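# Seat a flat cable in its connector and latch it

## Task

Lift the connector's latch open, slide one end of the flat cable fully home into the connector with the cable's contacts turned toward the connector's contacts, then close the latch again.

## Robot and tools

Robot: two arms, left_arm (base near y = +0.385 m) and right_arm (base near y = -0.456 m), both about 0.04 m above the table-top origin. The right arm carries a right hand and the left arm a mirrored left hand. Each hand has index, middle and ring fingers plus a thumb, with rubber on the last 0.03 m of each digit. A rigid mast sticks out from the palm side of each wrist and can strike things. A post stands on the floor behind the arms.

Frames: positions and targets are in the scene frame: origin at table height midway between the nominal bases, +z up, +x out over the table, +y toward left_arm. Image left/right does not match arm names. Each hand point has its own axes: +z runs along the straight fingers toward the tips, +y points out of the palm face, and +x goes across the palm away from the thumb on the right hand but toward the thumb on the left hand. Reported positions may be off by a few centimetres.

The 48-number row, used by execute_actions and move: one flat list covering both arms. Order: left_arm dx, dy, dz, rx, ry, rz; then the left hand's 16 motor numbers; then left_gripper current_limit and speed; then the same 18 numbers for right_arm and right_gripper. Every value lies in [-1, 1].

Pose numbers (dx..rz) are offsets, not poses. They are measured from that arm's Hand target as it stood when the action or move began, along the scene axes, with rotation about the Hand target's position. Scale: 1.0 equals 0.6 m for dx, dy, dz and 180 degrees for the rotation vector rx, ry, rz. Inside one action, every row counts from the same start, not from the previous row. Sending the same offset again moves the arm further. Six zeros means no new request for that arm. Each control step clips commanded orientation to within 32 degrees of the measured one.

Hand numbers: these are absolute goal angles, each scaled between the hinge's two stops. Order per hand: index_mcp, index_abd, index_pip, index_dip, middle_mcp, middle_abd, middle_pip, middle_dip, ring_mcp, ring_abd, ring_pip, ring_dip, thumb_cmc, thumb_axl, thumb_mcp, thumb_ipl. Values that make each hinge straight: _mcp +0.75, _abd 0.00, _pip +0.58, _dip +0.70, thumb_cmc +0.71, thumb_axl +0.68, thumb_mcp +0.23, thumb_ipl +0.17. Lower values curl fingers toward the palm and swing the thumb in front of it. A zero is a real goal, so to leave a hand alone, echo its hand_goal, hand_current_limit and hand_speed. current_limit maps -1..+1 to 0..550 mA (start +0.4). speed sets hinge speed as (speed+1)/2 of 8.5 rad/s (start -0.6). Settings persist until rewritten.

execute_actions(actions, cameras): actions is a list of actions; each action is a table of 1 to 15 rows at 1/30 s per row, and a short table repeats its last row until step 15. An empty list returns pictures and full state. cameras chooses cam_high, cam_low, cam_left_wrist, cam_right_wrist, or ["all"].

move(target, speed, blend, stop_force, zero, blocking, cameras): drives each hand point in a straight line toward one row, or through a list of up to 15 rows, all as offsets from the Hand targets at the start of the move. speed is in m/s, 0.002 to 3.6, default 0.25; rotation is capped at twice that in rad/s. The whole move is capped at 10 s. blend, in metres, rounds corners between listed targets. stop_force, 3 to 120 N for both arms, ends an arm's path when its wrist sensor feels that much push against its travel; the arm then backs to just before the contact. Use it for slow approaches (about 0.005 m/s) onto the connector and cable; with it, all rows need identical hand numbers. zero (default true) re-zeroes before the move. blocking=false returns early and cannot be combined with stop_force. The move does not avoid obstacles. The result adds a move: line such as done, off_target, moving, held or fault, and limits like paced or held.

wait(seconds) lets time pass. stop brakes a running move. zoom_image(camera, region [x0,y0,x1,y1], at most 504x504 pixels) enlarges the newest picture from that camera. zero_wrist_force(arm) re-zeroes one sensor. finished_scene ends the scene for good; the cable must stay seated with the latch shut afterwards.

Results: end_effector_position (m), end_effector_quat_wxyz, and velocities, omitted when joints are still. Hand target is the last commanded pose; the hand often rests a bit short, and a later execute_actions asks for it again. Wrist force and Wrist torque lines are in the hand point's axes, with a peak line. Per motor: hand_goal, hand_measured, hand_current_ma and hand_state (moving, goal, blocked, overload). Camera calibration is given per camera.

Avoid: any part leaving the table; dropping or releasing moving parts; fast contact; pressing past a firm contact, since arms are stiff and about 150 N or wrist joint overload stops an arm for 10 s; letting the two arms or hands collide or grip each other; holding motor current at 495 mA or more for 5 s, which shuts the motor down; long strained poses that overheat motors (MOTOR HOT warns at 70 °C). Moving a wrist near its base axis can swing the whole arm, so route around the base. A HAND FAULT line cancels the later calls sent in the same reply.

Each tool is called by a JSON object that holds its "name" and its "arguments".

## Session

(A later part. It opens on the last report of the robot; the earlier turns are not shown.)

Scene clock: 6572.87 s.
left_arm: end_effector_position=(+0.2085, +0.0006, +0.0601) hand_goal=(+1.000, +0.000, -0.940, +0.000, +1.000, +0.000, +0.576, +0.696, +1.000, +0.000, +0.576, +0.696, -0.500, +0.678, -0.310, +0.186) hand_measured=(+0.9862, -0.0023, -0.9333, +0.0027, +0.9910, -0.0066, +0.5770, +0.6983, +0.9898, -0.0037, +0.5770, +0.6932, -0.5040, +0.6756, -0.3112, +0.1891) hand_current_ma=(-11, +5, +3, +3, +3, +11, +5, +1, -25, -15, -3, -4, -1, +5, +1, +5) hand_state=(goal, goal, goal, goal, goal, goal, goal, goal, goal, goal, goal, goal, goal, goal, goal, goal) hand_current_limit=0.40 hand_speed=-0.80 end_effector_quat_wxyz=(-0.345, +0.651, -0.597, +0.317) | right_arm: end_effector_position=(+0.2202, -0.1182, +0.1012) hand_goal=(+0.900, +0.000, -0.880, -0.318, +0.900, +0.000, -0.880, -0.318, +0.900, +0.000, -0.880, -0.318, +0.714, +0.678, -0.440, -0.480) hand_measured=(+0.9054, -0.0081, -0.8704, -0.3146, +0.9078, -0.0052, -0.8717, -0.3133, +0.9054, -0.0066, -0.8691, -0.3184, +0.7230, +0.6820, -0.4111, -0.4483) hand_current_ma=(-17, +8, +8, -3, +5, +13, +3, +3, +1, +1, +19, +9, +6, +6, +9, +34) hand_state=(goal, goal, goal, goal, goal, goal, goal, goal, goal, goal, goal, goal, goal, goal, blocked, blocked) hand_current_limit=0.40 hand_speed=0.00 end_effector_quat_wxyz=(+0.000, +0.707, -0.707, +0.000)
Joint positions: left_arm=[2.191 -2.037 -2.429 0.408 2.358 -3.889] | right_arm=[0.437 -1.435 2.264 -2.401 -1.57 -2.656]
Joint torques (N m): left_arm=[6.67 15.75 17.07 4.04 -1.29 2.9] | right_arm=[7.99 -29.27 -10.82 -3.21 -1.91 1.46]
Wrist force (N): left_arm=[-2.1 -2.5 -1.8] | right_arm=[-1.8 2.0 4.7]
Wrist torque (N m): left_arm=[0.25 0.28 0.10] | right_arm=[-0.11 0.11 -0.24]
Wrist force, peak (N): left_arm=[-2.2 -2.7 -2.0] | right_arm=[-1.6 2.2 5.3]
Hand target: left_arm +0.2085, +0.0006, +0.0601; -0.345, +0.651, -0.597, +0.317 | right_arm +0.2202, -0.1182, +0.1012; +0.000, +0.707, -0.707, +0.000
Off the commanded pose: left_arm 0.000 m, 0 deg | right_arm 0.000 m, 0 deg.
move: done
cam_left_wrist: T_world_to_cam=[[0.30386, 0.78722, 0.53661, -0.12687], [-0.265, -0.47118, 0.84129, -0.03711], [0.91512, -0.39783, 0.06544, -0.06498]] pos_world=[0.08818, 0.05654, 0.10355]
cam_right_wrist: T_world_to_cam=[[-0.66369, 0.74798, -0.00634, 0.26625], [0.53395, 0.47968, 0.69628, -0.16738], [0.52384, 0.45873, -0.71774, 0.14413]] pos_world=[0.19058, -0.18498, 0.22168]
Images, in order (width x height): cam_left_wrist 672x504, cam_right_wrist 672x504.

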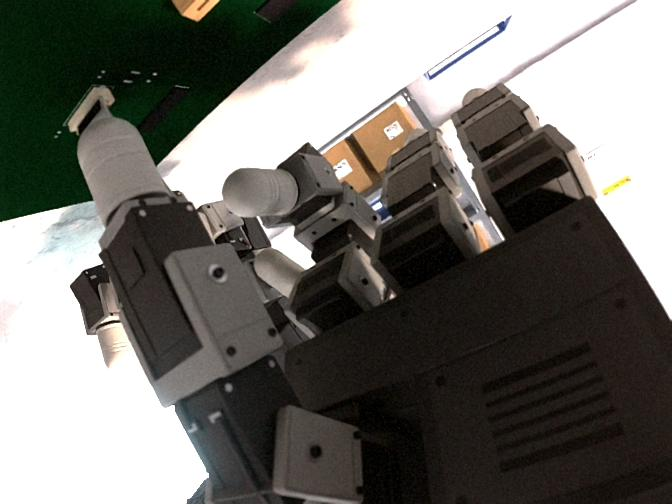

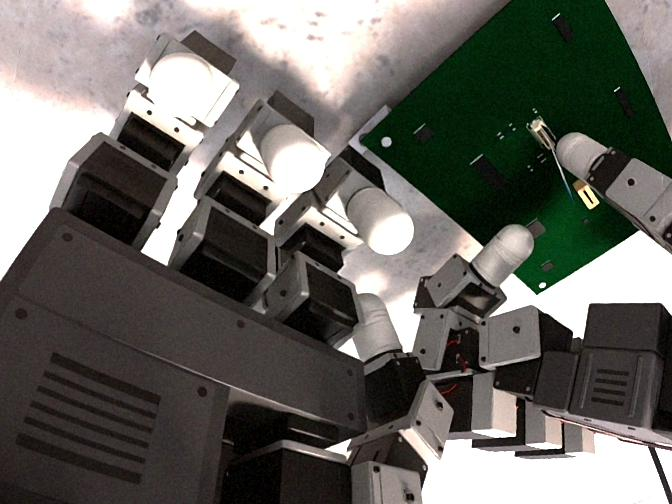

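{"name": "move", "arguments": {"target": [[0.0017,0,-0.0108,0,0,0,1,0,-0.94,0,1,0,0.576,0.696,1,0,0.576,0.696,-0.5,0.678,-0.31,0.185,0.4,-0.8,0,0,0,0,0,0,0.9,0,-0.88,-0.319,0.9,0,-0.88,-0.319,0.9,0,-0.88,-0.319,0.714,0.678,-0.44,-0.48,0.4,0]], "speed": 0.008, "stop_force": 3, "cameras": ["cam_right_wrist","cam_left_wrist"]}}

{"name": "zoom_image", "arguments": {"camera": "cam_right_wrist", "region": [535, 104, 615, 184]}}

{"name": "zoom_image", "arguments": {"camera": "cam_left_wrist", "region": [50, 60, 150, 160]}}

Scene clock: 6582.73 s.
left_arm: end_effector_position=(+0.2096, +0.0006, +0.0536) hand_goal=(+1.000, +0.000, -0.940, +0.000, +1.000, +0.000, +0.576, +0.696, +1.000, +0.000, +0.576, +0.696, -0.500, +0.678, -0.310, +0.186) hand_measured=(+0.9862, -0.0008, -0.9333, +0.0040, +0.9910, -0.0066, +0.5757, +0.6983, +0.9898, -0.0037, +0.5770, +0.6932, -0.5040, +0.6756, -0.3062, +0.1900) hand_current_ma=(-18, +1, +5, +5, +2, +9, +4, +9, -15, -14, -11, +2, -4, -5, +2, -3) hand_state=(goal, goal, goal, goal, goal, goal, goal, goal, goal, goal, goal, goal, goal, goal, goal, goal) hand_current_limit=0.40 hand_speed=-0.80 end_effector_quat_wxyz=(-0.345, +0.651, -0.597, +0.317) | right_arm: end_effector_position=(+0.2202, -0.1182, +0.1012) hand_goal=(+0.900, +0.000, -0.880, -0.318, +0.900, +0.000, -0.880, -0.318, +0.900, +0.000, -0.880, -0.318, +0.714, +0.678, -0.440, -0.480) hand_measured=(+0.9066, -0.0081, -0.8691, -0.3146, +0.9078, -0.0052, -0.8717, -0.3133, +0.9054, -0.0081, -0.8691, -0.3184, +0.7242, +0.6820, -0.4121, -0.4483) hand_current_ma=(-5, -11, +8, -2, +10, +10, -6, -4, -1, -14, +9, +4, +10, +0, +21, +30) hand_state=(goal, goal, goal, goal, goal, goal, goal, goal, goal, goal, goal, goal, goal, goal, blocked, blocked) hand_current_limit=0.40 hand_speed=0.00 end_effector_quat_wxyz=(+0.000, +0.707, -0.707, +0.000)
Joint positions: left_arm=[2.193 -2.061 -2.428 0.432 2.357 -3.886] | right_arm=[0.437 -1.435 2.264 -2.401 -1.57 -2.656]
Joint torques (N m): left_arm=[5.93 15.71 16.01 3.86 -1.39 3] | right_arm=[7.65 -29.09 -10.99 -3.32 -2.02 1.33]
Wrist force (N): left_arm=[-2.0 -3.4 -3.6] | right_arm=[-1.6 2.0 5.1]
Wrist torque (N m): left_arm=[0.25 0.27 0.09] | right_arm=[-0.15 0.06 -0.21]
Wrist force, peak (N): left_arm=[-1.8 -3.8 -3.7] | right_arm=[-1.9 2.2 5.2]
Hand target: left_arm +0.2096, +0.0006, +0.0536; -0.345, +0.651, -0.597, +0.317 | right_arm +0.2202, -0.1182, +0.1012; +0.000, +0.707, -0.707, +0.000
Off the commanded pose: left_arm 0.000 m, 0 deg | right_arm 0.000 m, 0 deg.
move: done
cam_left_wrist: T_world_to_cam=[[0.30386, 0.78722, 0.53661, -0.12368], [-0.265, -0.47118, 0.84129, -0.03138], [0.91512, -0.39783, 0.06544, -0.06547]] pos_world=[0.08918, 0.05654, 0.09705]
cam_right_wrist: T_world_to_cam=[[-0.66369, 0.74798, -0.00634, 0.26625], [0.53395, 0.47968, 0.69628, -0.16738], [0.52384, 0.45873, -0.71774, 0.14413]] pos_world=[0.19058, -0.18498, 0.22168]
Images, in order (width x height): cam_left_wrist 672x504, cam_right_wrist 672x504.

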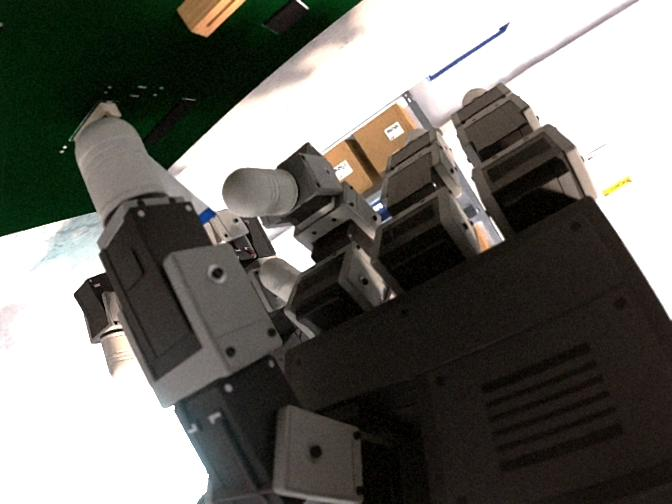

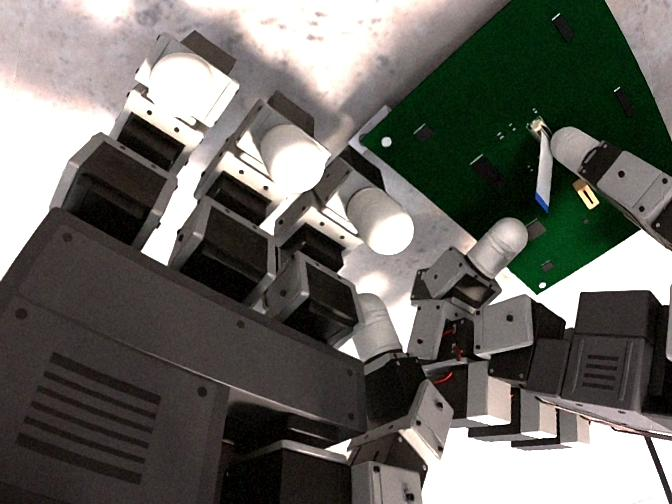

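Scaled by 6.300 from the camera's image (finer frame: 960x720).

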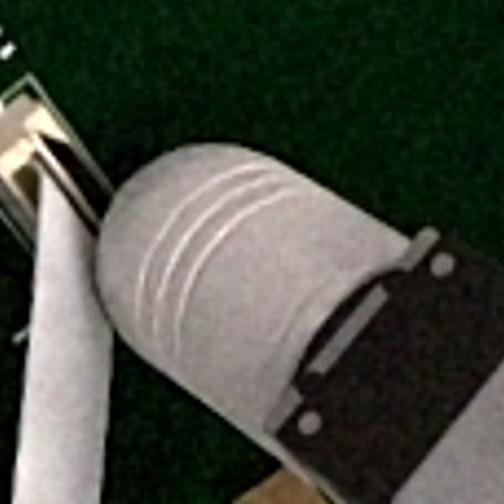

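Scaled by 5.040 from the camera's image (finer frame: 960x720).

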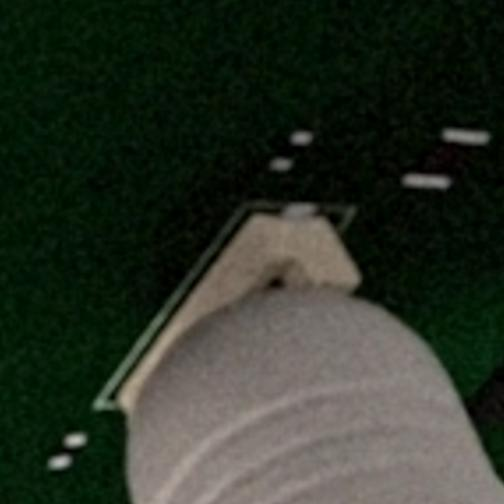

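{"name": "move", "arguments": {"target": [[-0.0033,0,-0.0025,0,0,0,1,0,-0.94,0,1,0,0.576,0.696,1,0,0.576,0.696,-0.5,0.678,-0.31,0.185,0.4,-0.8,0,0,0,0,0,0,0.9,0,-0.88,-0.319,0.9,0,-0.88,-0.319,0.9,0,-0.88,-0.319,0.714,0.678,-0.44,-0.48,0.4,0]], "speed": 0.005, "stop_force": 5, "cameras": ["cam_right_wrist","cam_left_wrist"]}}

{"name": "zoom_image", "arguments": {"camera": "cam_right_wrist", "region": [525, 104, 585, 164]}}

{"name": "zoom_image", "arguments": {"camera": "cam_left_wrist", "region": [50, 80, 150, 180]}}

Scene clock: 6600.83 s.
left_arm: end_effector_position=(+0.2076, +0.0006, +0.0521) hand_goal=(+1.000, +0.000, -0.940, +0.000, +1.000, +0.000, +0.576, +0.696, +1.000, +0.000, +0.576, +0.696, -0.500, +0.678, -0.310, +0.186) hand_measured=(+0.9862, -0.0008, -0.9333, +0.0027, +0.9910, -0.0066, +0.5770, +0.6996, +0.9898, -0.0052, +0.5757, +0.6945, -0.5040, +0.6767, -0.3072, +0.1862) hand_current_ma=(-13, +1, +0, +7, -2, +15, -1, +5, -15, -8, -17, -12, -8, +5, +4, +3) hand_state=(goal, goal, goal, goal, goal, goal, goal, goal, goal, goal, goal, goal, goal, goal, goal, goal) hand_current_limit=0.40 hand_speed=-0.80 end_effector_quat_wxyz=(-0.345, +0.651, -0.597, +0.317) | right_arm: end_effector_position=(+0.2202, -0.1182, +0.1012) hand_goal=(+0.900, +0.000, -0.880, -0.318, +0.900, +0.000, -0.880, -0.318, +0.900, +0.000, -0.880, -0.318, +0.714, +0.678, -0.440, -0.480) hand_measured=(+0.9054, -0.0081, -0.8691, -0.3146, +0.9078, -0.0037, -0.8717, -0.3146, +0.9054, -0.0081, -0.8678, -0.3184, +0.7230, +0.6820, -0.4121, -0.4483) hand_current_ma=(-2, -4, +5, +2, +11, +16, +11, +1, -2, -1, +11, +2, +7, -5, +11, +32) hand_state=(goal, goal, goal, goal, goal, goal, goal, goal, goal, goal, goal, goal, goal, goal, blocked, blocked) hand_current_limit=0.40 hand_speed=0.00 end_effector_quat_wxyz=(+0.000, +0.707, -0.707, +0.000)
Joint positions: left_arm=[2.189 -2.065 -2.43 0.435 2.359 -3.891] | right_arm=[0.437 -1.435 2.264 -2.401 -1.57 -2.656]
Joint torques (N m): left_arm=[-5.16 15.16 -0.09 3.55 3.3 -2.71] | right_arm=[7.63 -29.35 -10.3 -3.24 -1.93 1.38]
Wrist force (N): left_arm=[-2.0 -4.9 -4.2] | right_arm=[-1.5 1.9 4.8]
Wrist torque (N m): left_arm=[0.13 0.29 0.18] | right_arm=[-0.14 0.07 -0.21]
Wrist force, peak (N): left_arm=[-1.8 -5.5 -4.9] | right_arm=[-1.8 2.1 5.3]
Hand target: left_arm +0.2076, +0.0006, +0.0521; -0.345, +0.651, -0.597, +0.317 | right_arm +0.2202, -0.1182, +0.1012; +0.000, +0.707, -0.707, +0.000
Off the commanded pose: left_arm 0.000 m, 0 deg | right_arm 0.000 m, 0 deg.
move: done
cam_left_wrist: T_world_to_cam=[[0.30386, 0.78722, 0.53661, -0.12227], [-0.265, -0.47118, 0.84129, -0.03065], [0.91512, -0.39783, 0.06544, -0.06354]] pos_world=[0.08718, 0.05654, 0.09555]
cam_right_wrist: T_world_to_cam=[[-0.66369, 0.74798, -0.00634, 0.26625], [0.53395, 0.47968, 0.69628, -0.16738], [0.52384, 0.45873, -0.71774, 0.14413]] pos_world=[0.19058, -0.18498, 0.22168]
Images, in order (width x height): cam_left_wrist 672x504, cam_right_wrist 672x504.

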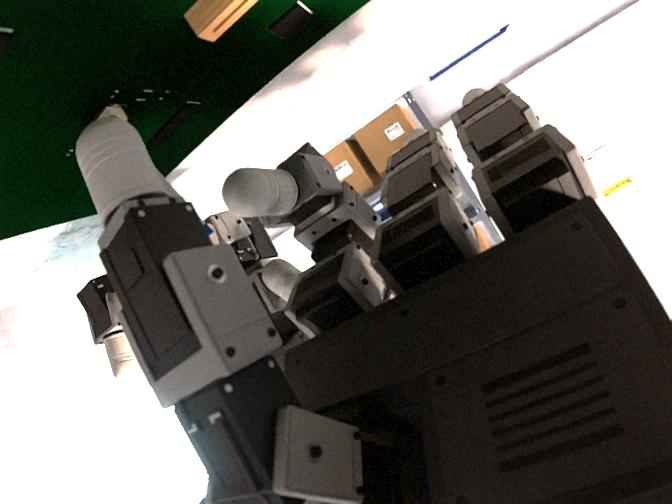

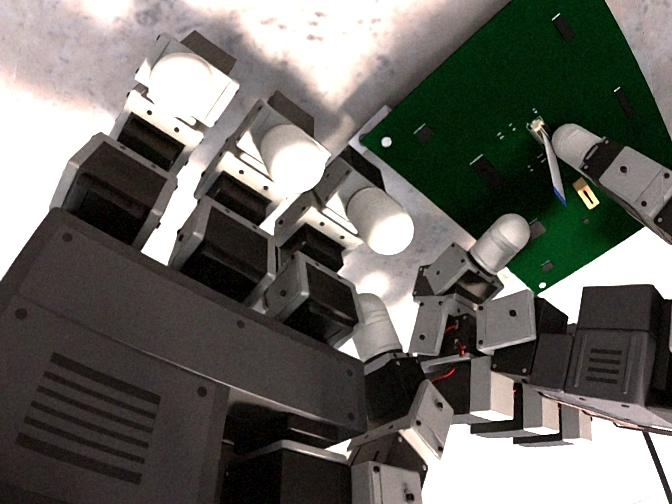

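Scaled by 8.400 from the camera's image (finer frame: 960x720).

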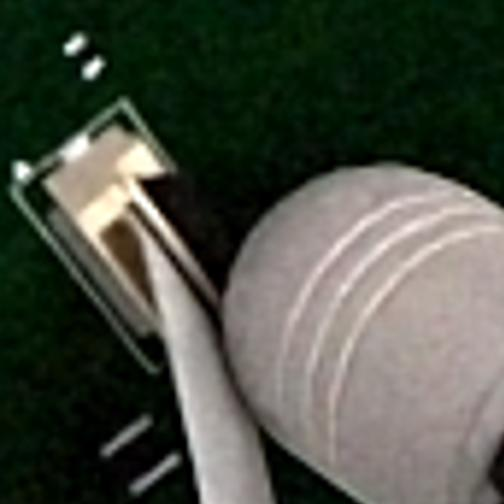

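Scaled by 5.040 from the camera's image (finer frame: 960x720).

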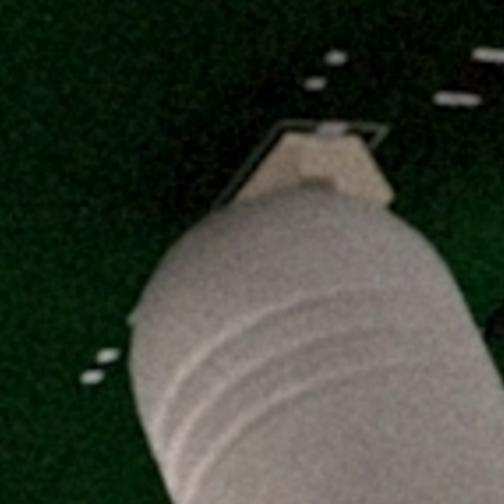

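{"name": "move", "arguments": {"target": [[-0.0033,0,-0.0025,0,0,0,1,0,-0.94,0,1,0,0.576,0.696,1,0,0.576,0.696,-0.5,0.678,-0.31,0.185,0.4,-0.8,0,0,0,0,0,0,0.9,0,-0.88,-0.319,0.9,0,-0.88,-0.319,0.9,0,-0.88,-0.319,0.714,0.678,-0.44,-0.48,0.4,0]], "speed": 0.005, "stop_force": 6, "cameras": ["cam_right_wrist","cam_left_wrist"]}}

{"name": "zoom_image", "arguments": {"camera": "cam_right_wrist", "region": [525, 104, 585, 164]}}

{"name": "zoom_image", "arguments": {"camera": "cam_left_wrist", "region": [50, 80, 150, 180]}}

Scene clock: 6609.13 s.
left_arm: end_effector_position=(+0.2056, +0.0006, +0.0506) hand_goal=(+1.000, +0.000, -0.940, +0.000, +1.000, +0.000, +0.576, +0.696, +1.000, +0.000, +0.576, +0.696, -0.500, +0.678, -0.310, +0.186) hand_measured=(+0.9862, -0.0023, -0.9333, +0.0027, +0.9910, -0.0066, +0.5757, +0.6983, +0.9898, -0.0023, +0.5770, +0.6945, -0.5052, +0.6756, -0.3053, +0.1891) hand_current_ma=(-5, -2, +2, +9, +7, +8, -18, +1, -10, -2, -6, -10, -6, +0, -2, +6) hand_state=(goal, goal, goal, goal, goal, goal, goal, goal, goal, goal, goal, goal, goal, goal, goal, goal) hand_current_limit=0.40 hand_speed=-0.80 end_effector_quat_wxyz=(-0.345, +0.651, -0.597, +0.317) | right_arm: end_effector_position=(+0.2202, -0.1182, +0.1012) hand_goal=(+0.900, +0.000, -0.880, -0.318, +0.900, +0.000, -0.880, -0.318, +0.900, +0.000, -0.880, -0.318, +0.714, +0.678, -0.440, -0.480) hand_measured=(+0.9054, -0.0096, -0.8691, -0.3146, +0.9078, -0.0037, -0.8717, -0.3133, +0.9042, -0.0081, -0.8678, -0.3184, +0.7242, +0.6820, -0.4111, -0.4474) hand_current_ma=(-6, -8, +14, +4, +0, +16, +3, -4, +1, -5, +12, +9, -3, -3, +6, +31) hand_state=(goal, goal, goal, goal, goal, goal, goal, goal, goal, goal, goal, goal, goal, goal, blocked, blocked) hand_current_limit=0.40 hand_speed=0.00 end_effector_quat_wxyz=(+0.000, +0.707, -0.707, +0.000)
Joint positions: left_arm=[2.185 -2.068 -2.432 0.437 2.362 -3.896] | right_arm=[0.437 -1.435 2.264 -2.401 -1.57 -2.656]
Joint torques (N m): left_arm=[-4.68 15.86 0.05 3.76 3.24 -2.79] | right_arm=[7.54 -29.1 -10.99 -3.14 -2 1.23]
Wrist force (N): left_arm=[-1.9 -3.5 -3.8] | right_arm=[-1.7 2.0 5.2]
Wrist torque (N m): left_arm=[0.24 0.27 0.20] | right_arm=[-0.15 0.08 -0.23]
Wrist force, peak (N): left_arm=[-1.8 -5.2 -4.7] | right_arm=[-2.0 2.1 5.2]
Hand target: left_arm +0.2056, +0.0006, +0.0506; -0.345, +0.651, -0.597, +0.317 | right_arm +0.2202, -0.1182, +0.1012; +0.000, +0.707, -0.707, +0.000
Off the commanded pose: left_arm 0.000 m, 0 deg | right_arm 0.000 m, 0 deg.
move: done
cam_left_wrist: T_world_to_cam=[[0.30386, 0.78722, 0.53661, -0.12086], [-0.265, -0.47118, 0.84129, -0.02991], [0.91512, -0.39783, 0.06544, -0.06161]] pos_world=[0.08518, 0.05654, 0.09405]
cam_right_wrist: T_world_to_cam=[[-0.66369, 0.74798, -0.00634, 0.26625], [0.53395, 0.47968, 0.69628, -0.16738], [0.52384, 0.45873, -0.71774, 0.14413]] pos_world=[0.19058, -0.18498, 0.22168]
Images, in order (width x height): cam_left_wrist 672x504, cam_right_wrist 672x504.

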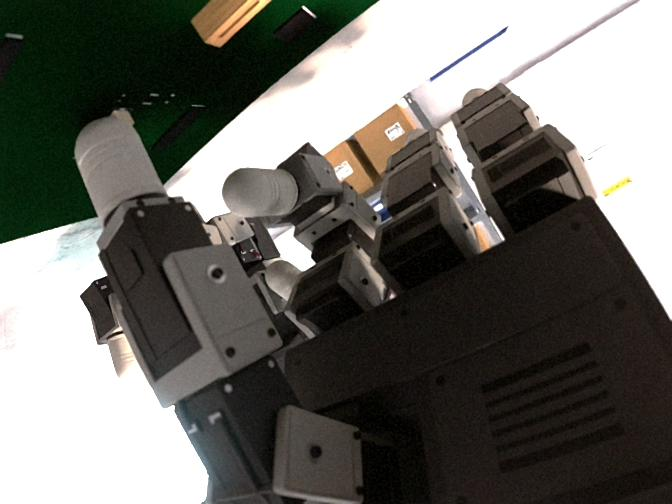

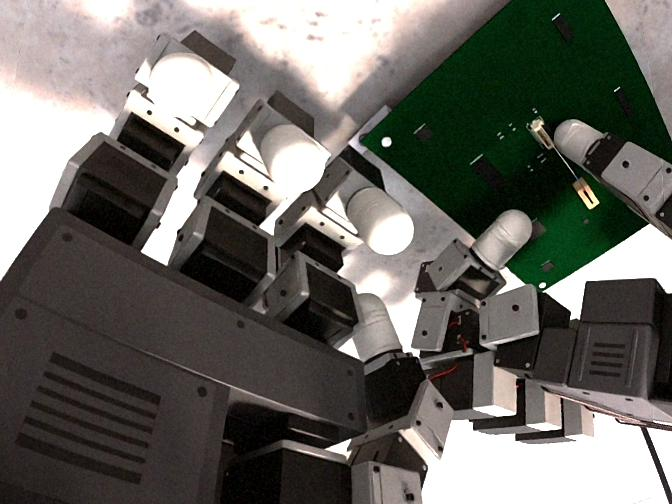

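Scaled by 8.400 from the camera's image (finer frame: 960x720).

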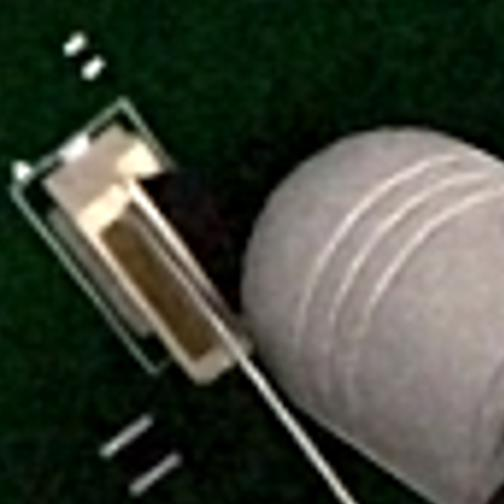

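Scaled by 5.040 from the camera's image (finer frame: 960x720).

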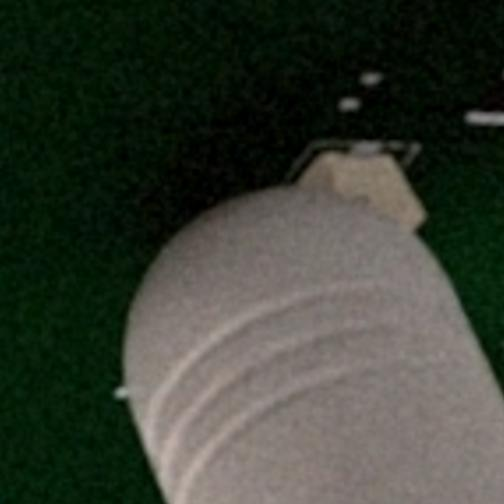

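{"name": "move", "arguments": {"target": [[0,0,-0.004,0,0,0,1,0,-0.94,0,1,0,0.576,0.696,1,0,0.576,0.696,-0.5,0.678,-0.31,0.185,0.4,-0.8,0,0,0,0,0,0,0.9,0,-0.88,-0.319,0.9,0,-0.88,-0.319,0.9,0,-0.88,-0.319,0.714,0.678,-0.44,-0.48,0.4,0]], "speed": 0.004, "stop_force": 7, "cameras": ["cam_right_wrist"]}}

{"name": "zoom_image", "arguments": {"camera": "cam_right_wrist", "region": [530, 109, 575, 154]}}

Scene clock: 6621.50 s.
left_arm: end_effector_position=(+0.2056, +0.0006, +0.0482) hand_goal=(+1.000, +0.000, -0.940, +0.000, +1.000, +0.000, +0.576, +0.696, +1.000, +0.000, +0.576, +0.696, -0.500, +0.678, -0.310, +0.186) hand_measured=(+0.9862, -0.0023, -0.9333, +0.0027, +0.9910, -0.0066, +0.5757, +0.6983, +0.9898, -0.0037, +0.5770, +0.6945, -0.5052, +0.6756, -0.2924, +0.1938) hand_current_ma=(-19, +6, -2, +10, +6, +7, +3, +4, -11, -9, -5, -10, +0, +5, +8, +5) hand_state=(goal, goal, goal, goal, goal, goal, goal, goal, goal, goal, goal, goal, goal, goal, goal, goal) hand_current_limit=0.40 hand_speed=-0.80 end_effector_quat_wxyz=(-0.345, +0.651, -0.597, +0.317) | right_arm: end_effector_position=(+0.2202, -0.1182, +0.1012) hand_goal=(+0.900, +0.000, -0.880, -0.318, +0.900, +0.000, -0.880, -0.318, +0.900, +0.000, -0.880, -0.318, +0.714, +0.678, -0.440, -0.480) hand_measured=(+0.9054, -0.0096, -0.8691, -0.3146, +0.9066, -0.0037, -0.8717, -0.3133, +0.9054, -0.0081, -0.8691, -0.3184, +0.7230, +0.6809, -0.4111, -0.4483) hand_current_ma=(-9, +2, +5, +4, -1, +2, -1, -7, +2, -5, +15, +4, +9, -2, +4, +34) hand_state=(goal, goal, goal, goal, goal, goal, goal, goal, goal, goal, goal, goal, goal, goal, blocked, blocked) hand_current_limit=0.40 hand_speed=0.00 end_effector_quat_wxyz=(+0.000, +0.707, -0.707, +0.000)
Joint positions: left_arm=[2.185 -2.077 -2.432 0.445 2.362 -3.896] | right_arm=[0.437 -1.435 2.264 -2.401 -1.57 -2.656]
Joint torques (N m): left_arm=[-4.73 15.84 16.88 4.01 3.14 -1.88] | right_arm=[6.68 -29.76 -10.5 -3.14 -1.85 1.11]
Wrist force (N): left_arm=[-2.2 -2.2 -4.1] | right_arm=[-1.8 2.0 5.1]
Wrist torque (N m): left_arm=[0.32 0.30 0.21] | right_arm=[-0.15 0.11 -0.24]
Wrist force, peak (N): left_arm=[-2.2 -3.7 -4.4] | right_arm=[-1.6 1.9 5.4]
Hand target: left_arm +0.2056, +0.0006, +0.0482; -0.345, +0.651, -0.597, +0.317 | right_arm +0.2202, -0.1182, +0.1012; +0.000, +0.707, -0.707, +0.000
Off the commanded pose: left_arm 0.000 m, 0 deg | right_arm 0.000 m, 0 deg.
move: done
cam_right_wrist: T_world_to_cam=[[-0.66369, 0.74798, -0.00634, 0.26625], [0.53395, 0.47968, 0.69628, -0.16738], [0.52384, 0.45873, -0.71774, 0.14413]] pos_world=[0.19058, -0.18498, 0.22168]

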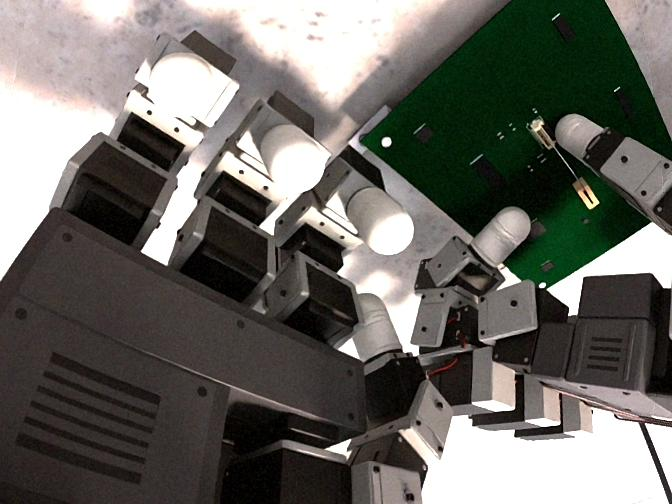

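Scaled by 11.200 from the camera's image (finer frame: 960x720).

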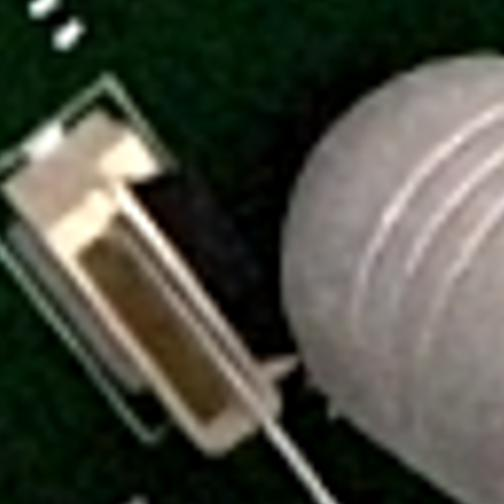

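{"name": "move", "arguments": {"target": [[-0.002,0,0.012,0,0,0,1,0,-0.94,0,1,0,0.576,0.696,1,0,0.576,0.696,-0.5,0.678,-0.31,0.185,0.4,-0.8,0,0,0,0,0,0,0.9,0,-0.88,-0.319,0.9,0,-0.88,-0.319,0.9,0,-0.88,-0.319,0.714,0.678,-0.44,-0.48,0.4,0],[-0.033,0,0.033,0,0,0,1,0,-0.94,0,1,0,0.576,0.696,1,0,0.576,0.696,-0.5,0.678,-0.31,0.185,0.4,-0.8,0,0,0,0,0,0,0.9,0,-0.88,-0.319,0.9,0,-0.88,-0.319,0.9,0,-0.88,-0.319,0.714,0.678,-0.44,-0.48,0.4,0]], "speed": 0.03, "cameras": ["cam_right_wrist","cam_left_wrist"]}}

{"name": "zoom_image", "arguments": {"camera": "cam_right_wrist", "region": [530, 109, 575, 154]}}

{"name": "zoom_image", "arguments": {"camera": "cam_right_wrist", "region": [530, 109, 620, 199]}}

{"name": "zoom_image", "arguments": {"camera": "cam_left_wrist", "region": [20, 20, 140, 140]}}

Scene clock: 6634.83 s.
left_arm: end_effector_position=(+0.1858, +0.0006, +0.0680) hand_goal=(+1.000, +0.000, -0.940, +0.000, +1.000, +0.000, +0.576, +0.696, +1.000, +0.000, +0.576, +0.696, -0.500, +0.678, -0.310, +0.186) hand_measured=(+0.9862, -0.0023, -0.9333, +0.0027, +0.9910, -0.0066, +0.5757, +0.6983, +0.9898, -0.0037, +0.5757, +0.6932, -0.5052, +0.6767, -0.3043, +0.1891) hand_current_ma=(-9, -3, +2, +10, +1, +7, -24, +11, -15, -11, -9, -4, -10, +13, -5, +2) hand_state=(goal, goal, goal, goal, goal, goal, goal, goal, goal, goal, goal, goal, goal, goal, goal, goal) hand_current_limit=0.40 hand_speed=-0.80 end_effector_quat_wxyz=(-0.345, +0.651, -0.597, +0.317) | right_arm: end_effector_position=(+0.2202, -0.1182, +0.1012) hand_goal=(+0.900, +0.000, -0.880, -0.318, +0.900, +0.000, -0.880, -0.318, +0.900, +0.000, -0.880, -0.318, +0.714, +0.678, -0.440, -0.480) hand_measured=(+0.9054, -0.0081, -0.8691, -0.3146, +0.9078, -0.0052, -0.8717, -0.3133, +0.9054, -0.0081, -0.8691, -0.3184, +0.7242, +0.6820, -0.4111, -0.4474) hand_current_ma=(+0, -4, +11, +1, +6, +3, +9, -5, +4, +1, +6, +4, +6, +5, +20, +30) hand_state=(goal, goal, goal, goal, goal, goal, goal, goal, goal, goal, goal, goal, goal, goal, blocked, blocked) hand_current_limit=0.40 hand_speed=0.00 end_effector_quat_wxyz=(+0.000, +0.707, -0.707, +0.000)
Joint positions: left_arm=[2.14 -1.989 -2.451 0.34 2.388 -3.948] | right_arm=[0.437 -1.435 2.264 -2.401 -1.57 -2.656]
Joint torques (N m): left_arm=[-5.44 34.07 1.57 0.93 3.24 -2.33] | right_arm=[6.86 -28.55 -11.59 -3.08 -1.98 0.95]
Wrist force (N): left_arm=[-2.2 -2.6 -1.5] | right_arm=[-1.7 2.0 5.2]
Wrist torque (N m): left_arm=[0.23 0.31 0.20] | right_arm=[-0.16 0.09 -0.23]
Wrist force, peak (N): left_arm=[-2.3 -2.4 -4.4] | right_arm=[-1.8 2.2 5.4]
Hand target: left_arm +0.1858, +0.0006, +0.0680; -0.345, +0.651, -0.597, +0.317 | right_arm +0.2202, -0.1182, +0.1012; +0.000, +0.707, -0.707, +0.000
Off the commanded pose: left_arm 0.000 m, 0 deg | right_arm 0.000 m, 0 deg.
move: done
cam_left_wrist: T_world_to_cam=[[0.30385, 0.78721, 0.53663, -0.12421], [-0.26501, -0.4712, 0.84127, -0.04977], [0.91512, -0.39783, 0.06544, -0.04472]] pos_world=[0.06548, 0.05654, 0.11145]
cam_right_wrist: T_world_to_cam=[[-0.66369, 0.74798, -0.00634, 0.26625], [0.53395, 0.47968, 0.69628, -0.16738], [0.52384, 0.45873, -0.71774, 0.14413]] pos_world=[0.19058, -0.18498, 0.22168]
Images, in order (width x height): cam_left_wrist 672x504, cam_right_wrist 672x504.

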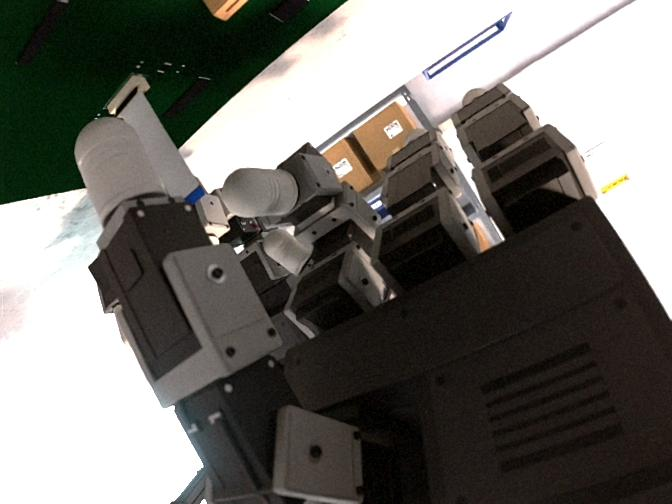

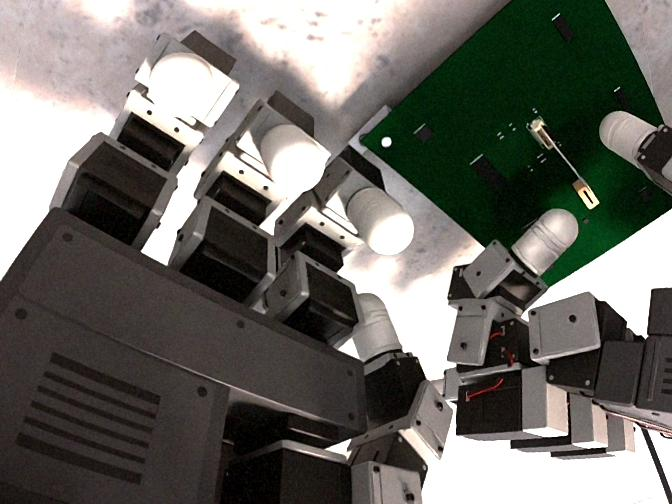

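Scaled by 11.200 from the camera's image (finer frame: 960x720).

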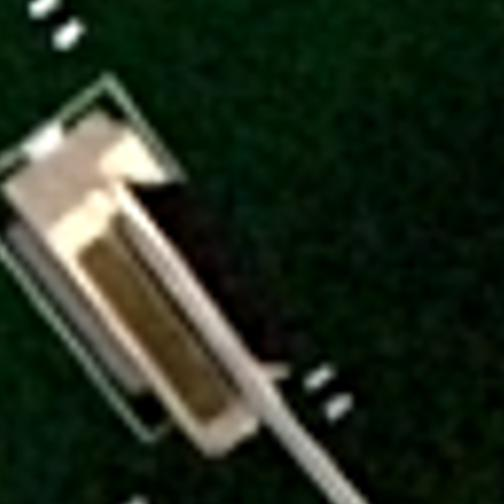

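Scaled by 5.600 from the camera's image (finer frame: 960x720).

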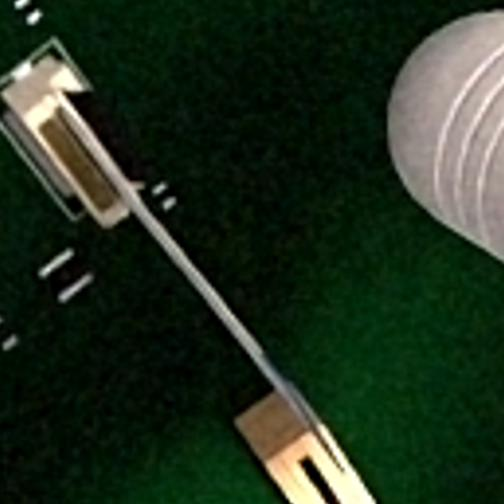

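Scaled by 4.200 from the camera's image (finer frame: 960x720).

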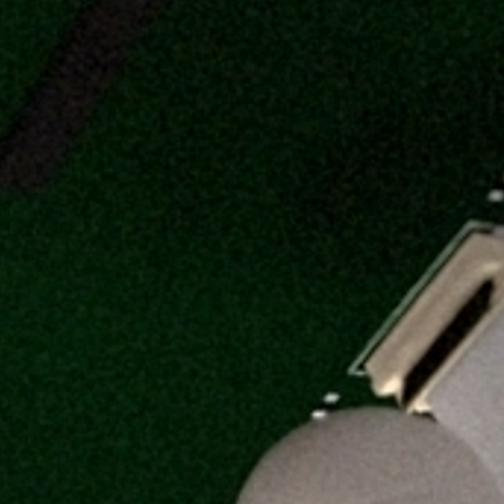

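{"name": "zoom_image", "arguments": {"camera": "cam_left_wrist", "region": [95, 60, 165, 130]}}

{"name": "zoom_image", "arguments": {"camera": "cam_left_wrist", "region": [95, 60, 245, 210]}}

Scaled by 7.200 from the camera's image (finer frame: 960x720).

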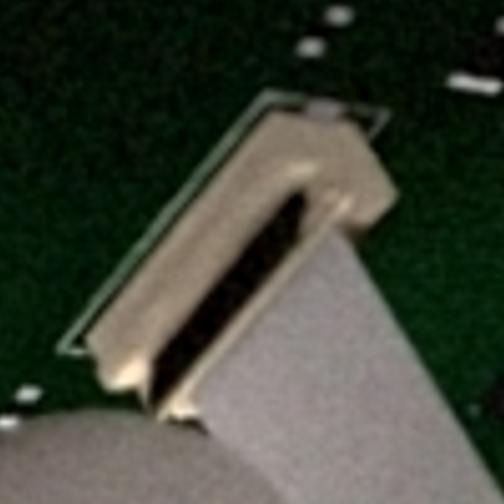

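Scaled by 3.360 from the camera's image (finer frame: 960x720).

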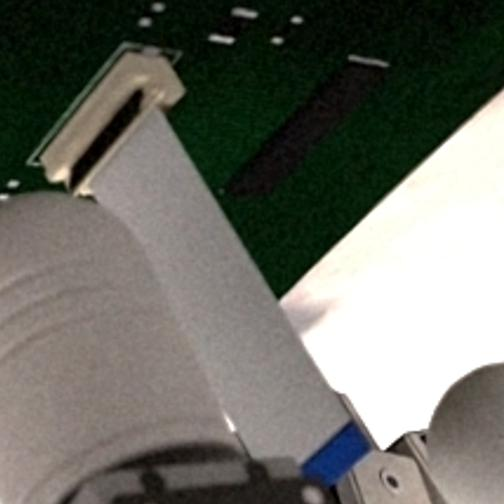

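{"name": "move", "arguments": {"target": [[0.0385,0,-0.0132,0,0,0,1,0,-0.94,0,1,0,0.576,0.696,1,0,0.576,0.696,-0.5,0.678,-0.31,0.185,0.4,-0.8,0,0,0,0,0,0,0.9,0,-0.88,-0.319,0.9,0,-0.88,-0.319,0.9,0,-0.88,-0.319,0.714,0.678,-0.44,-0.48,0.4,0]], "speed": 0.02}}

{"name": "move", "arguments": {"target": [[0,0,-0.02,0,0,0,1,0,-0.94,0,1,0,0.576,0.696,1,0,0.576,0.696,-0.5,0.678,-0.31,0.185,0.4,-0.8,0,0,0,0,0,0,0.9,0,-0.88,-0.319,0.9,0,-0.88,-0.319,0.9,0,-0.88,-0.319,0.714,0.678,-0.44,-0.48,0.4,0]], "speed": 0.005, "stop_force": 8, "cameras": ["cam_right_wrist","cam_left_wrist"]}}

{"name": "zoom_image", "arguments": {"camera": "cam_right_wrist", "region": [530, 109, 575, 154]}}

Scene clock: 6719.87 s.
left_arm: end_effector_position=(+0.2088, +0.0006, +0.0601) hand_goal=(+1.000, +0.000, -0.940, +0.000, +1.000, +0.000, +0.576, +0.696, +1.000, +0.000, +0.576, +0.696, -0.500, +0.678, -0.310, +0.186) hand_measured=(+0.9862, -0.0023, -0.9333, +0.0027, +0.9922, -0.0066, +0.5757, +0.6983, +0.9898, -0.0037, +0.5770, +0.6945, -0.5052, +0.6756, -0.3043, +0.1891) hand_current_ma=(-14, +0, -1, +10, +4, +4, -11, +4, -21, -9, -12, -13, -17, +1, +2, +3) hand_state=(goal, goal, goal, goal, goal, goal, goal, goal, goal, goal, goal, goal, goal, goal, goal, goal) hand_current_limit=0.40 hand_speed=-0.80 end_effector_quat_wxyz=(-0.345, +0.651, -0.597, +0.317) | right_arm: end_effector_position=(+0.2202, -0.1182, +0.1012) hand_goal=(+0.900, +0.000, -0.880, -0.318, +0.900, +0.000, -0.880, -0.318, +0.900, +0.000, -0.880, -0.318, +0.714, +0.678, -0.440, -0.480) hand_measured=(+0.9054, -0.0081, -0.8704, -0.3146, +0.9066, -0.0052, -0.8717, -0.3133, +0.9054, -0.0081, -0.8691, -0.3171, +0.7242, +0.6809, -0.4111, -0.4483) hand_current_ma=(-4, +0, +13, +0, +9, -3, +16, -4, -3, +1, +6, +0, +7, +4, +9, +32) hand_state=(goal, goal, goal, goal, goal, goal, goal, goal, goal, goal, goal, goal, goal, goal, blocked, blocked) hand_current_limit=0.40 hand_speed=0.00 end_effector_quat_wxyz=(+0.000, +0.707, -0.707, +0.000)
Joint positions: left_arm=[2.192 -2.038 -2.429 0.409 2.358 -3.888] | right_arm=[0.437 -1.435 2.264 -2.401 -1.57 -2.656]
Joint torques (N m): left_arm=[7.55 15.61 18.37 4.11 -1.33 2.42] | right_arm=[7.09 -29.44 -10.86 -3.01 -2 0.96]
Wrist force (N): left_arm=[-2.0 -2.6 -1.9] | right_arm=[-1.8 1.9 5.1]
Wrist torque (N m): left_arm=[0.24 0.28 0.11] | right_arm=[-0.17 0.09 -0.23]
Wrist force, peak (N): left_arm=[-2.2 -2.9 -1.8] | right_arm=[-1.8 2.1 5.3]
Hand target: left_arm +0.2089, +0.0006, +0.0601; -0.345, +0.651, -0.597, +0.317 | right_arm +0.2202, -0.1182, +0.1012; +0.000, +0.707, -0.707, +0.000
Off the commanded pose: left_arm 0.000 m, 0 deg | right_arm 0.000 m, 0 deg.
move: done

Scene clock: 6723.00 s.
left_arm: end_effector_position=(+0.2089, +0.0006, +0.0499) hand_goal=(+1.000, +0.000, -0.940, +0.000, +1.000, +0.000, +0.576, +0.696, +1.000, +0.000, +0.576, +0.696, -0.500, +0.678, -0.310, +0.186) hand_measured=(+0.9862, -0.0023, -0.9333, +0.0027, +0.9910, -0.0066, +0.5757, +0.6971, +0.9898, -0.0037, +0.5757, +0.6945, -0.5065, +0.6756, -0.2954, +0.1919) hand_current_ma=(-1, -4, -6, +8, +1, -3, -15, +17, -14, +2, -2, -10, -4, +2, +8, +5) hand_state=(goal, goal, goal, goal, goal, goal, goal, goal, goal, goal, goal, goal, goal, goal, goal, goal) hand_current_limit=0.40 hand_speed=-0.80 end_effector_quat_wxyz=(-0.345, +0.651, -0.597, +0.317) | right_arm: end_effector_position=(+0.2202, -0.1182, +0.1012) hand_goal=(+0.900, +0.000, -0.880, -0.318, +0.900, +0.000, -0.880, -0.318, +0.900, +0.000, -0.880, -0.318, +0.714, +0.678, -0.440, -0.480) hand_measured=(+0.9054, -0.0081, -0.8691, -0.3146, +0.9078, -0.0037, -0.8704, -0.3133, +0.9042, -0.0081, -0.8691, -0.3184, +0.7242, +0.6809, -0.4121, -0.4483) hand_current_ma=(-2, +0, +11, -1, +6, +10, +7, -9, +2, +1, +9, +2, +8, -4, +6, +25) hand_state=(goal, goal, goal, goal, goal, goal, goal, goal, goal, goal, goal, goal, goal, goal, blocked, blocked) hand_current_limit=0.40 hand_speed=0.00 end_effector_quat_wxyz=(+0.000, +0.707, -0.707, +0.000)
Joint positions: left_arm=[2.192 -2.074 -2.428 0.444 2.357 -3.888] | right_arm=[0.437 -1.435 2.264 -2.401 -1.57 -2.656]
Joint torques (N m): left_arm=[6.05 33.59 7.28 0.12 -1.09 2.87] | right_arm=[6.88 -29.09 -11.08 -2.96 -1.86 0.95]
Wrist force (N): left_arm=[-2.5 -7.1 -8.2] | right_arm=[-1.7 1.9 5.2]
Wrist torque (N m): left_arm=[0.08 0.37 0.04] | right_arm=[-0.18 0.08 -0.23]
Wrist force, peak (N): left_arm=[-2.4 -9.2 -10.0] | right_arm=[-1.8 2.2 5.2]
Hand target: left_arm +0.2089, +0.0006, +0.0499; -0.345, +0.651, -0.597, +0.317 (not the last commanded pose) | right_arm +0.2202, -0.1182, +0.1012; +0.000, +0.707, -0.707, +0.000
Off the commanded pose: left_arm 0.002 m, 0 deg | right_arm 0.000 m, 0 deg.
move: contact (left_arm)
cam_left_wrist: T_world_to_cam=[[0.30382, 0.78727, 0.53657, -0.12148], [-0.26506, -0.47111, 0.84131, -0.02845], [0.91511, -0.39783, 0.06554, -0.0646]] pos_world=[0.08848, 0.05653, 0.09335]
cam_right_wrist: T_world_to_cam=[[-0.66369, 0.74798, -0.00634, 0.26625], [0.53395, 0.47968, 0.69628, -0.16738], [0.52384, 0.45873, -0.71774, 0.14413]] pos_world=[0.19058, -0.18498, 0.22168]
Images, in order (width x height): cam_left_wrist 672x504, cam_right_wrist 672x504.

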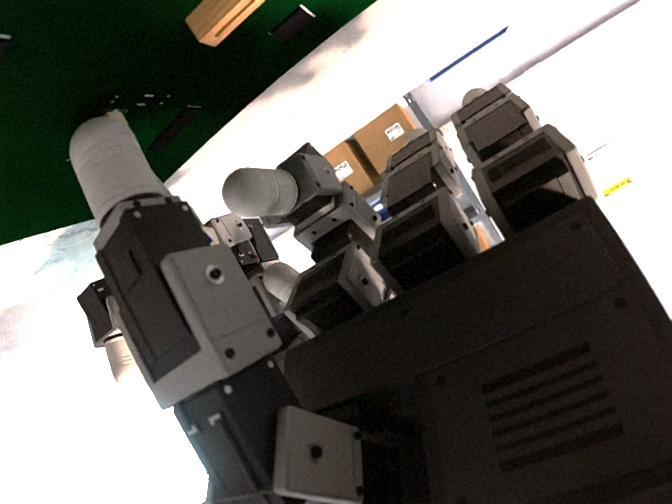

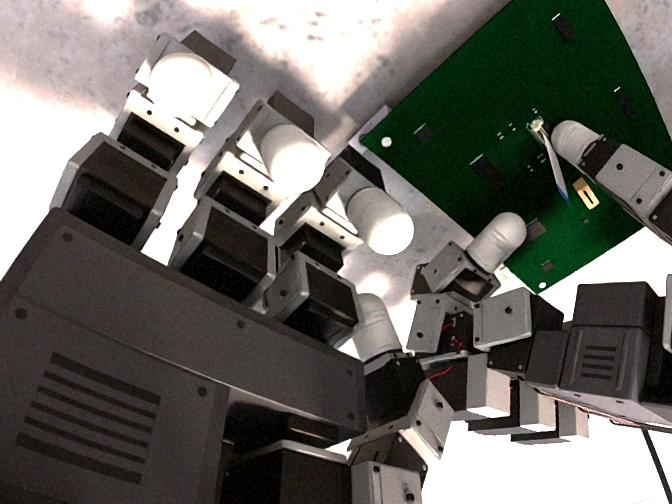

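Scaled by 11.200 from the camera's image (finer frame: 960x720).

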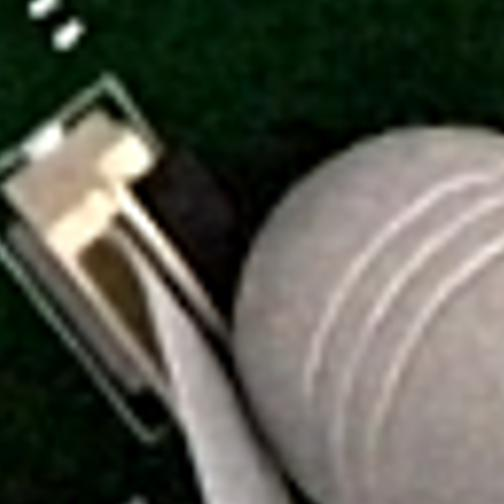

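{"name": "move", "arguments": {"target": [[-0.002,0,0.012,0,0,0,1,0,-0.94,0,1,0,0.576,0.696,1,0,0.576,0.696,-0.5,0.678,-0.31,0.185,0.4,-0.8,0,0,0,0,0,0,0.9,0,-0.88,-0.319,0.9,0,-0.88,-0.319,0.9,0,-0.88,-0.319,0.714,0.678,-0.44,-0.48,0.4,0],[-0.055,0,0.03,0,0,0,1,0,-0.94,0,1,0,0.576,0.696,1,0,0.576,0.696,-0.5,0.678,-0.31,0.185,0.4,-0.8,0,0,0,0,0,0,0.9,0,-0.88,-0.319,0.9,0,-0.88,-0.319,0.9,0,-0.88,-0.319,0.714,0.678,-0.44,-0.48,0.4,0]], "speed": 0.02, "cameras": ["cam_right_wrist","cam_left_wrist"]}}

{"name": "zoom_image", "arguments": {"camera": "cam_right_wrist", "region": [530, 109, 575, 154]}}

{"name": "zoom_image", "arguments": {"camera": "cam_left_wrist", "region": [95, 60, 165, 130]}}

Scene clock: 6735.57 s.
left_arm: end_effector_position=(+0.1760, +0.0006, +0.0679) hand_goal=(+1.000, +0.000, -0.940, +0.000, +1.000, +0.000, +0.576, +0.696, +1.000, +0.000, +0.576, +0.696, -0.500, +0.678, -0.310, +0.186) hand_measured=(+0.9874, -0.0023, -0.9333, +0.0027, +0.9910, -0.0066, +0.5770, +0.6983, +0.9898, -0.0052, +0.5770, +0.6932, -0.5052, +0.6756, -0.3053, +0.1881) hand_current_ma=(-12, -3, +4, +1, +12, +18, +1, +10, -19, -3, -11, -8, -16, +2, +7, -4) hand_state=(goal, goal, goal, goal, goal, goal, goal, goal, goal, goal, goal, goal, goal, goal, goal, goal) hand_current_limit=0.40 hand_speed=-0.80 end_effector_quat_wxyz=(-0.345, +0.651, -0.597, +0.317) | right_arm: end_effector_position=(+0.2202, -0.1182, +0.1012) hand_goal=(+0.900, +0.000, -0.880, -0.318, +0.900, +0.000, -0.880, -0.318, +0.900, +0.000, -0.880, -0.318, +0.714, +0.678, -0.440, -0.480) hand_measured=(+0.9054, -0.0081, -0.8691, -0.3158, +0.9078, -0.0052, -0.8717, -0.3133, +0.9054, -0.0081, -0.8691, -0.3184, +0.7242, +0.6809, -0.4121, -0.4483) hand_current_ma=(-9, -4, +5, -4, +8, +7, +5, -1, +0, -7, +7, +1, +10, -2, +9, +32) hand_state=(goal, goal, goal, goal, goal, goal, goal, goal, goal, goal, goal, goal, goal, goal, blocked, blocked) hand_current_limit=0.40 hand_speed=0.00 end_effector_quat_wxyz=(+0.000, +0.707, -0.707, +0.000)
Joint positions: left_arm=[2.116 -1.98 -2.46 0.319 2.402 -3.977] | right_arm=[0.437 -1.435 2.264 -2.401 -1.57 -2.656]
Joint torques (N m): left_arm=[-5.49 34.56 0.62 1.05 3.37 -2.82] | right_arm=[7.01 -28.83 -11.06 -2.89 -1.98 0.78]
Wrist force (N): left_arm=[-2.8 -2.6 -1.6] | right_arm=[-1.7 1.8 5.2]
Wrist torque (N m): left_arm=[0.24 0.41 0.15] | right_arm=[-0.18 0.08 -0.22]
Wrist force, peak (N): left_arm=[-2.4 -7.3 -8.3] | right_arm=[-1.6 2.0 5.4]
Hand target: left_arm +0.1759, +0.0006, +0.0679; -0.345, +0.651, -0.597, +0.317 | right_arm +0.2202, -0.1182, +0.1012; +0.000, +0.707, -0.707, +0.000
Off the commanded pose: left_arm 0.000 m, 0 deg | right_arm 0.000 m, 0 deg.
move: done
cam_left_wrist: T_world_to_cam=[[0.30387, 0.78724, 0.53657, -0.12114], [-0.26499, -0.47114, 0.84132, -0.05232], [0.91512, -0.39784, 0.06544, -0.03566]] pos_world=[0.05558, 0.05654, 0.11135]
cam_right_wrist: T_world_to_cam=[[-0.66369, 0.74798, -0.00634, 0.26625], [0.53395, 0.47968, 0.69628, -0.16738], [0.52384, 0.45873, -0.71774, 0.14413]] pos_world=[0.19058, -0.18498, 0.22168]
Images, in order (width x height): cam_left_wrist 672x504, cam_right_wrist 672x504.

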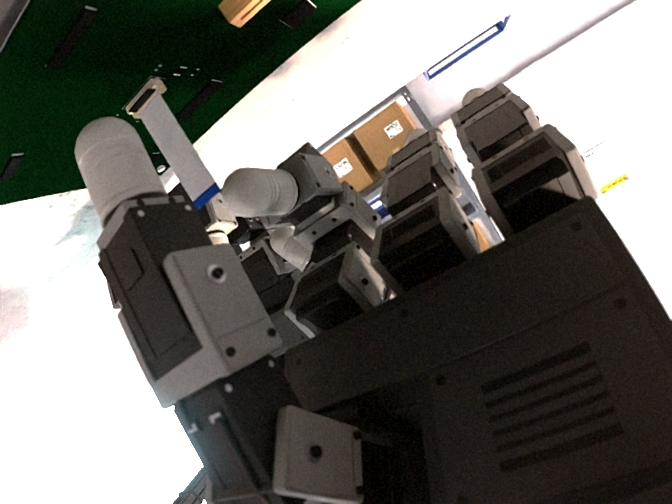

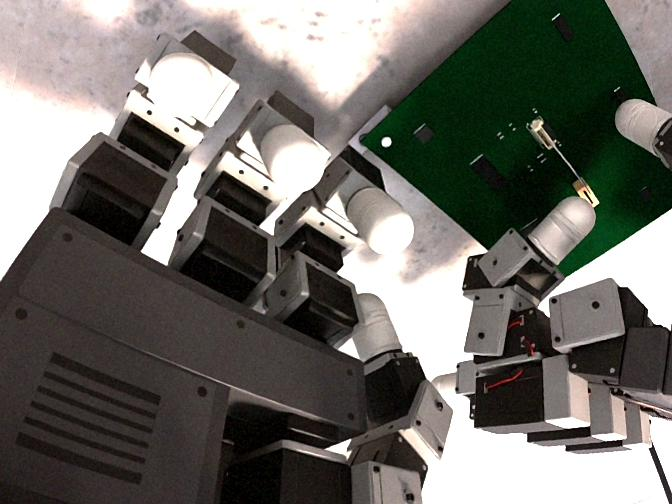

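Scaled by 11.200 from the camera's image (finer frame: 960x720).

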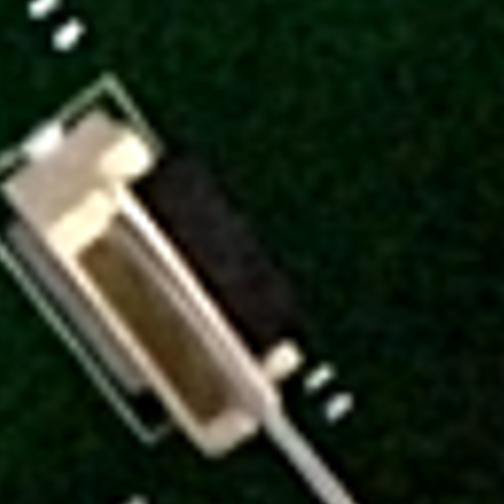

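Scaled by 7.200 from the camera's image (finer frame: 960x720).

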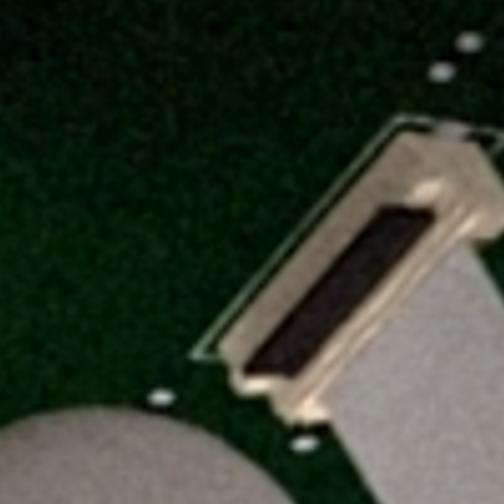

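{"name": "zoom_image", "arguments": {"camera": "cam_right_wrist", "region": [535, 124, 615, 204]}}

{"name": "zoom_image", "arguments": {"camera": "cam_left_wrist", "region": [120, 70, 240, 220]}}

Scaled by 6.300 from the camera's image (finer frame: 960x720).

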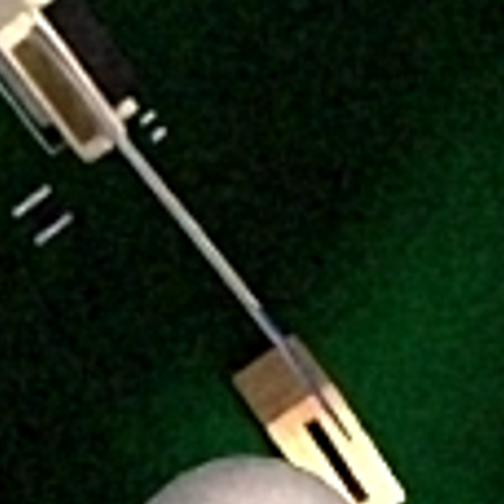

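Scaled by 3.360 from the camera's image (finer frame: 960x720).

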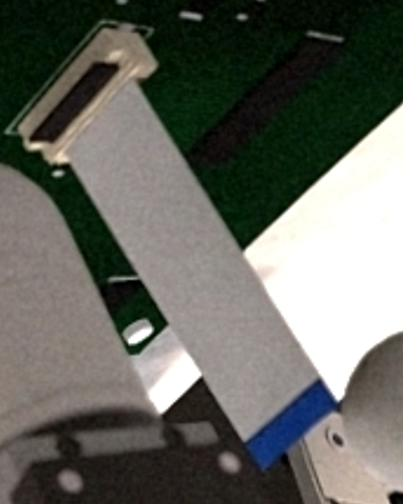

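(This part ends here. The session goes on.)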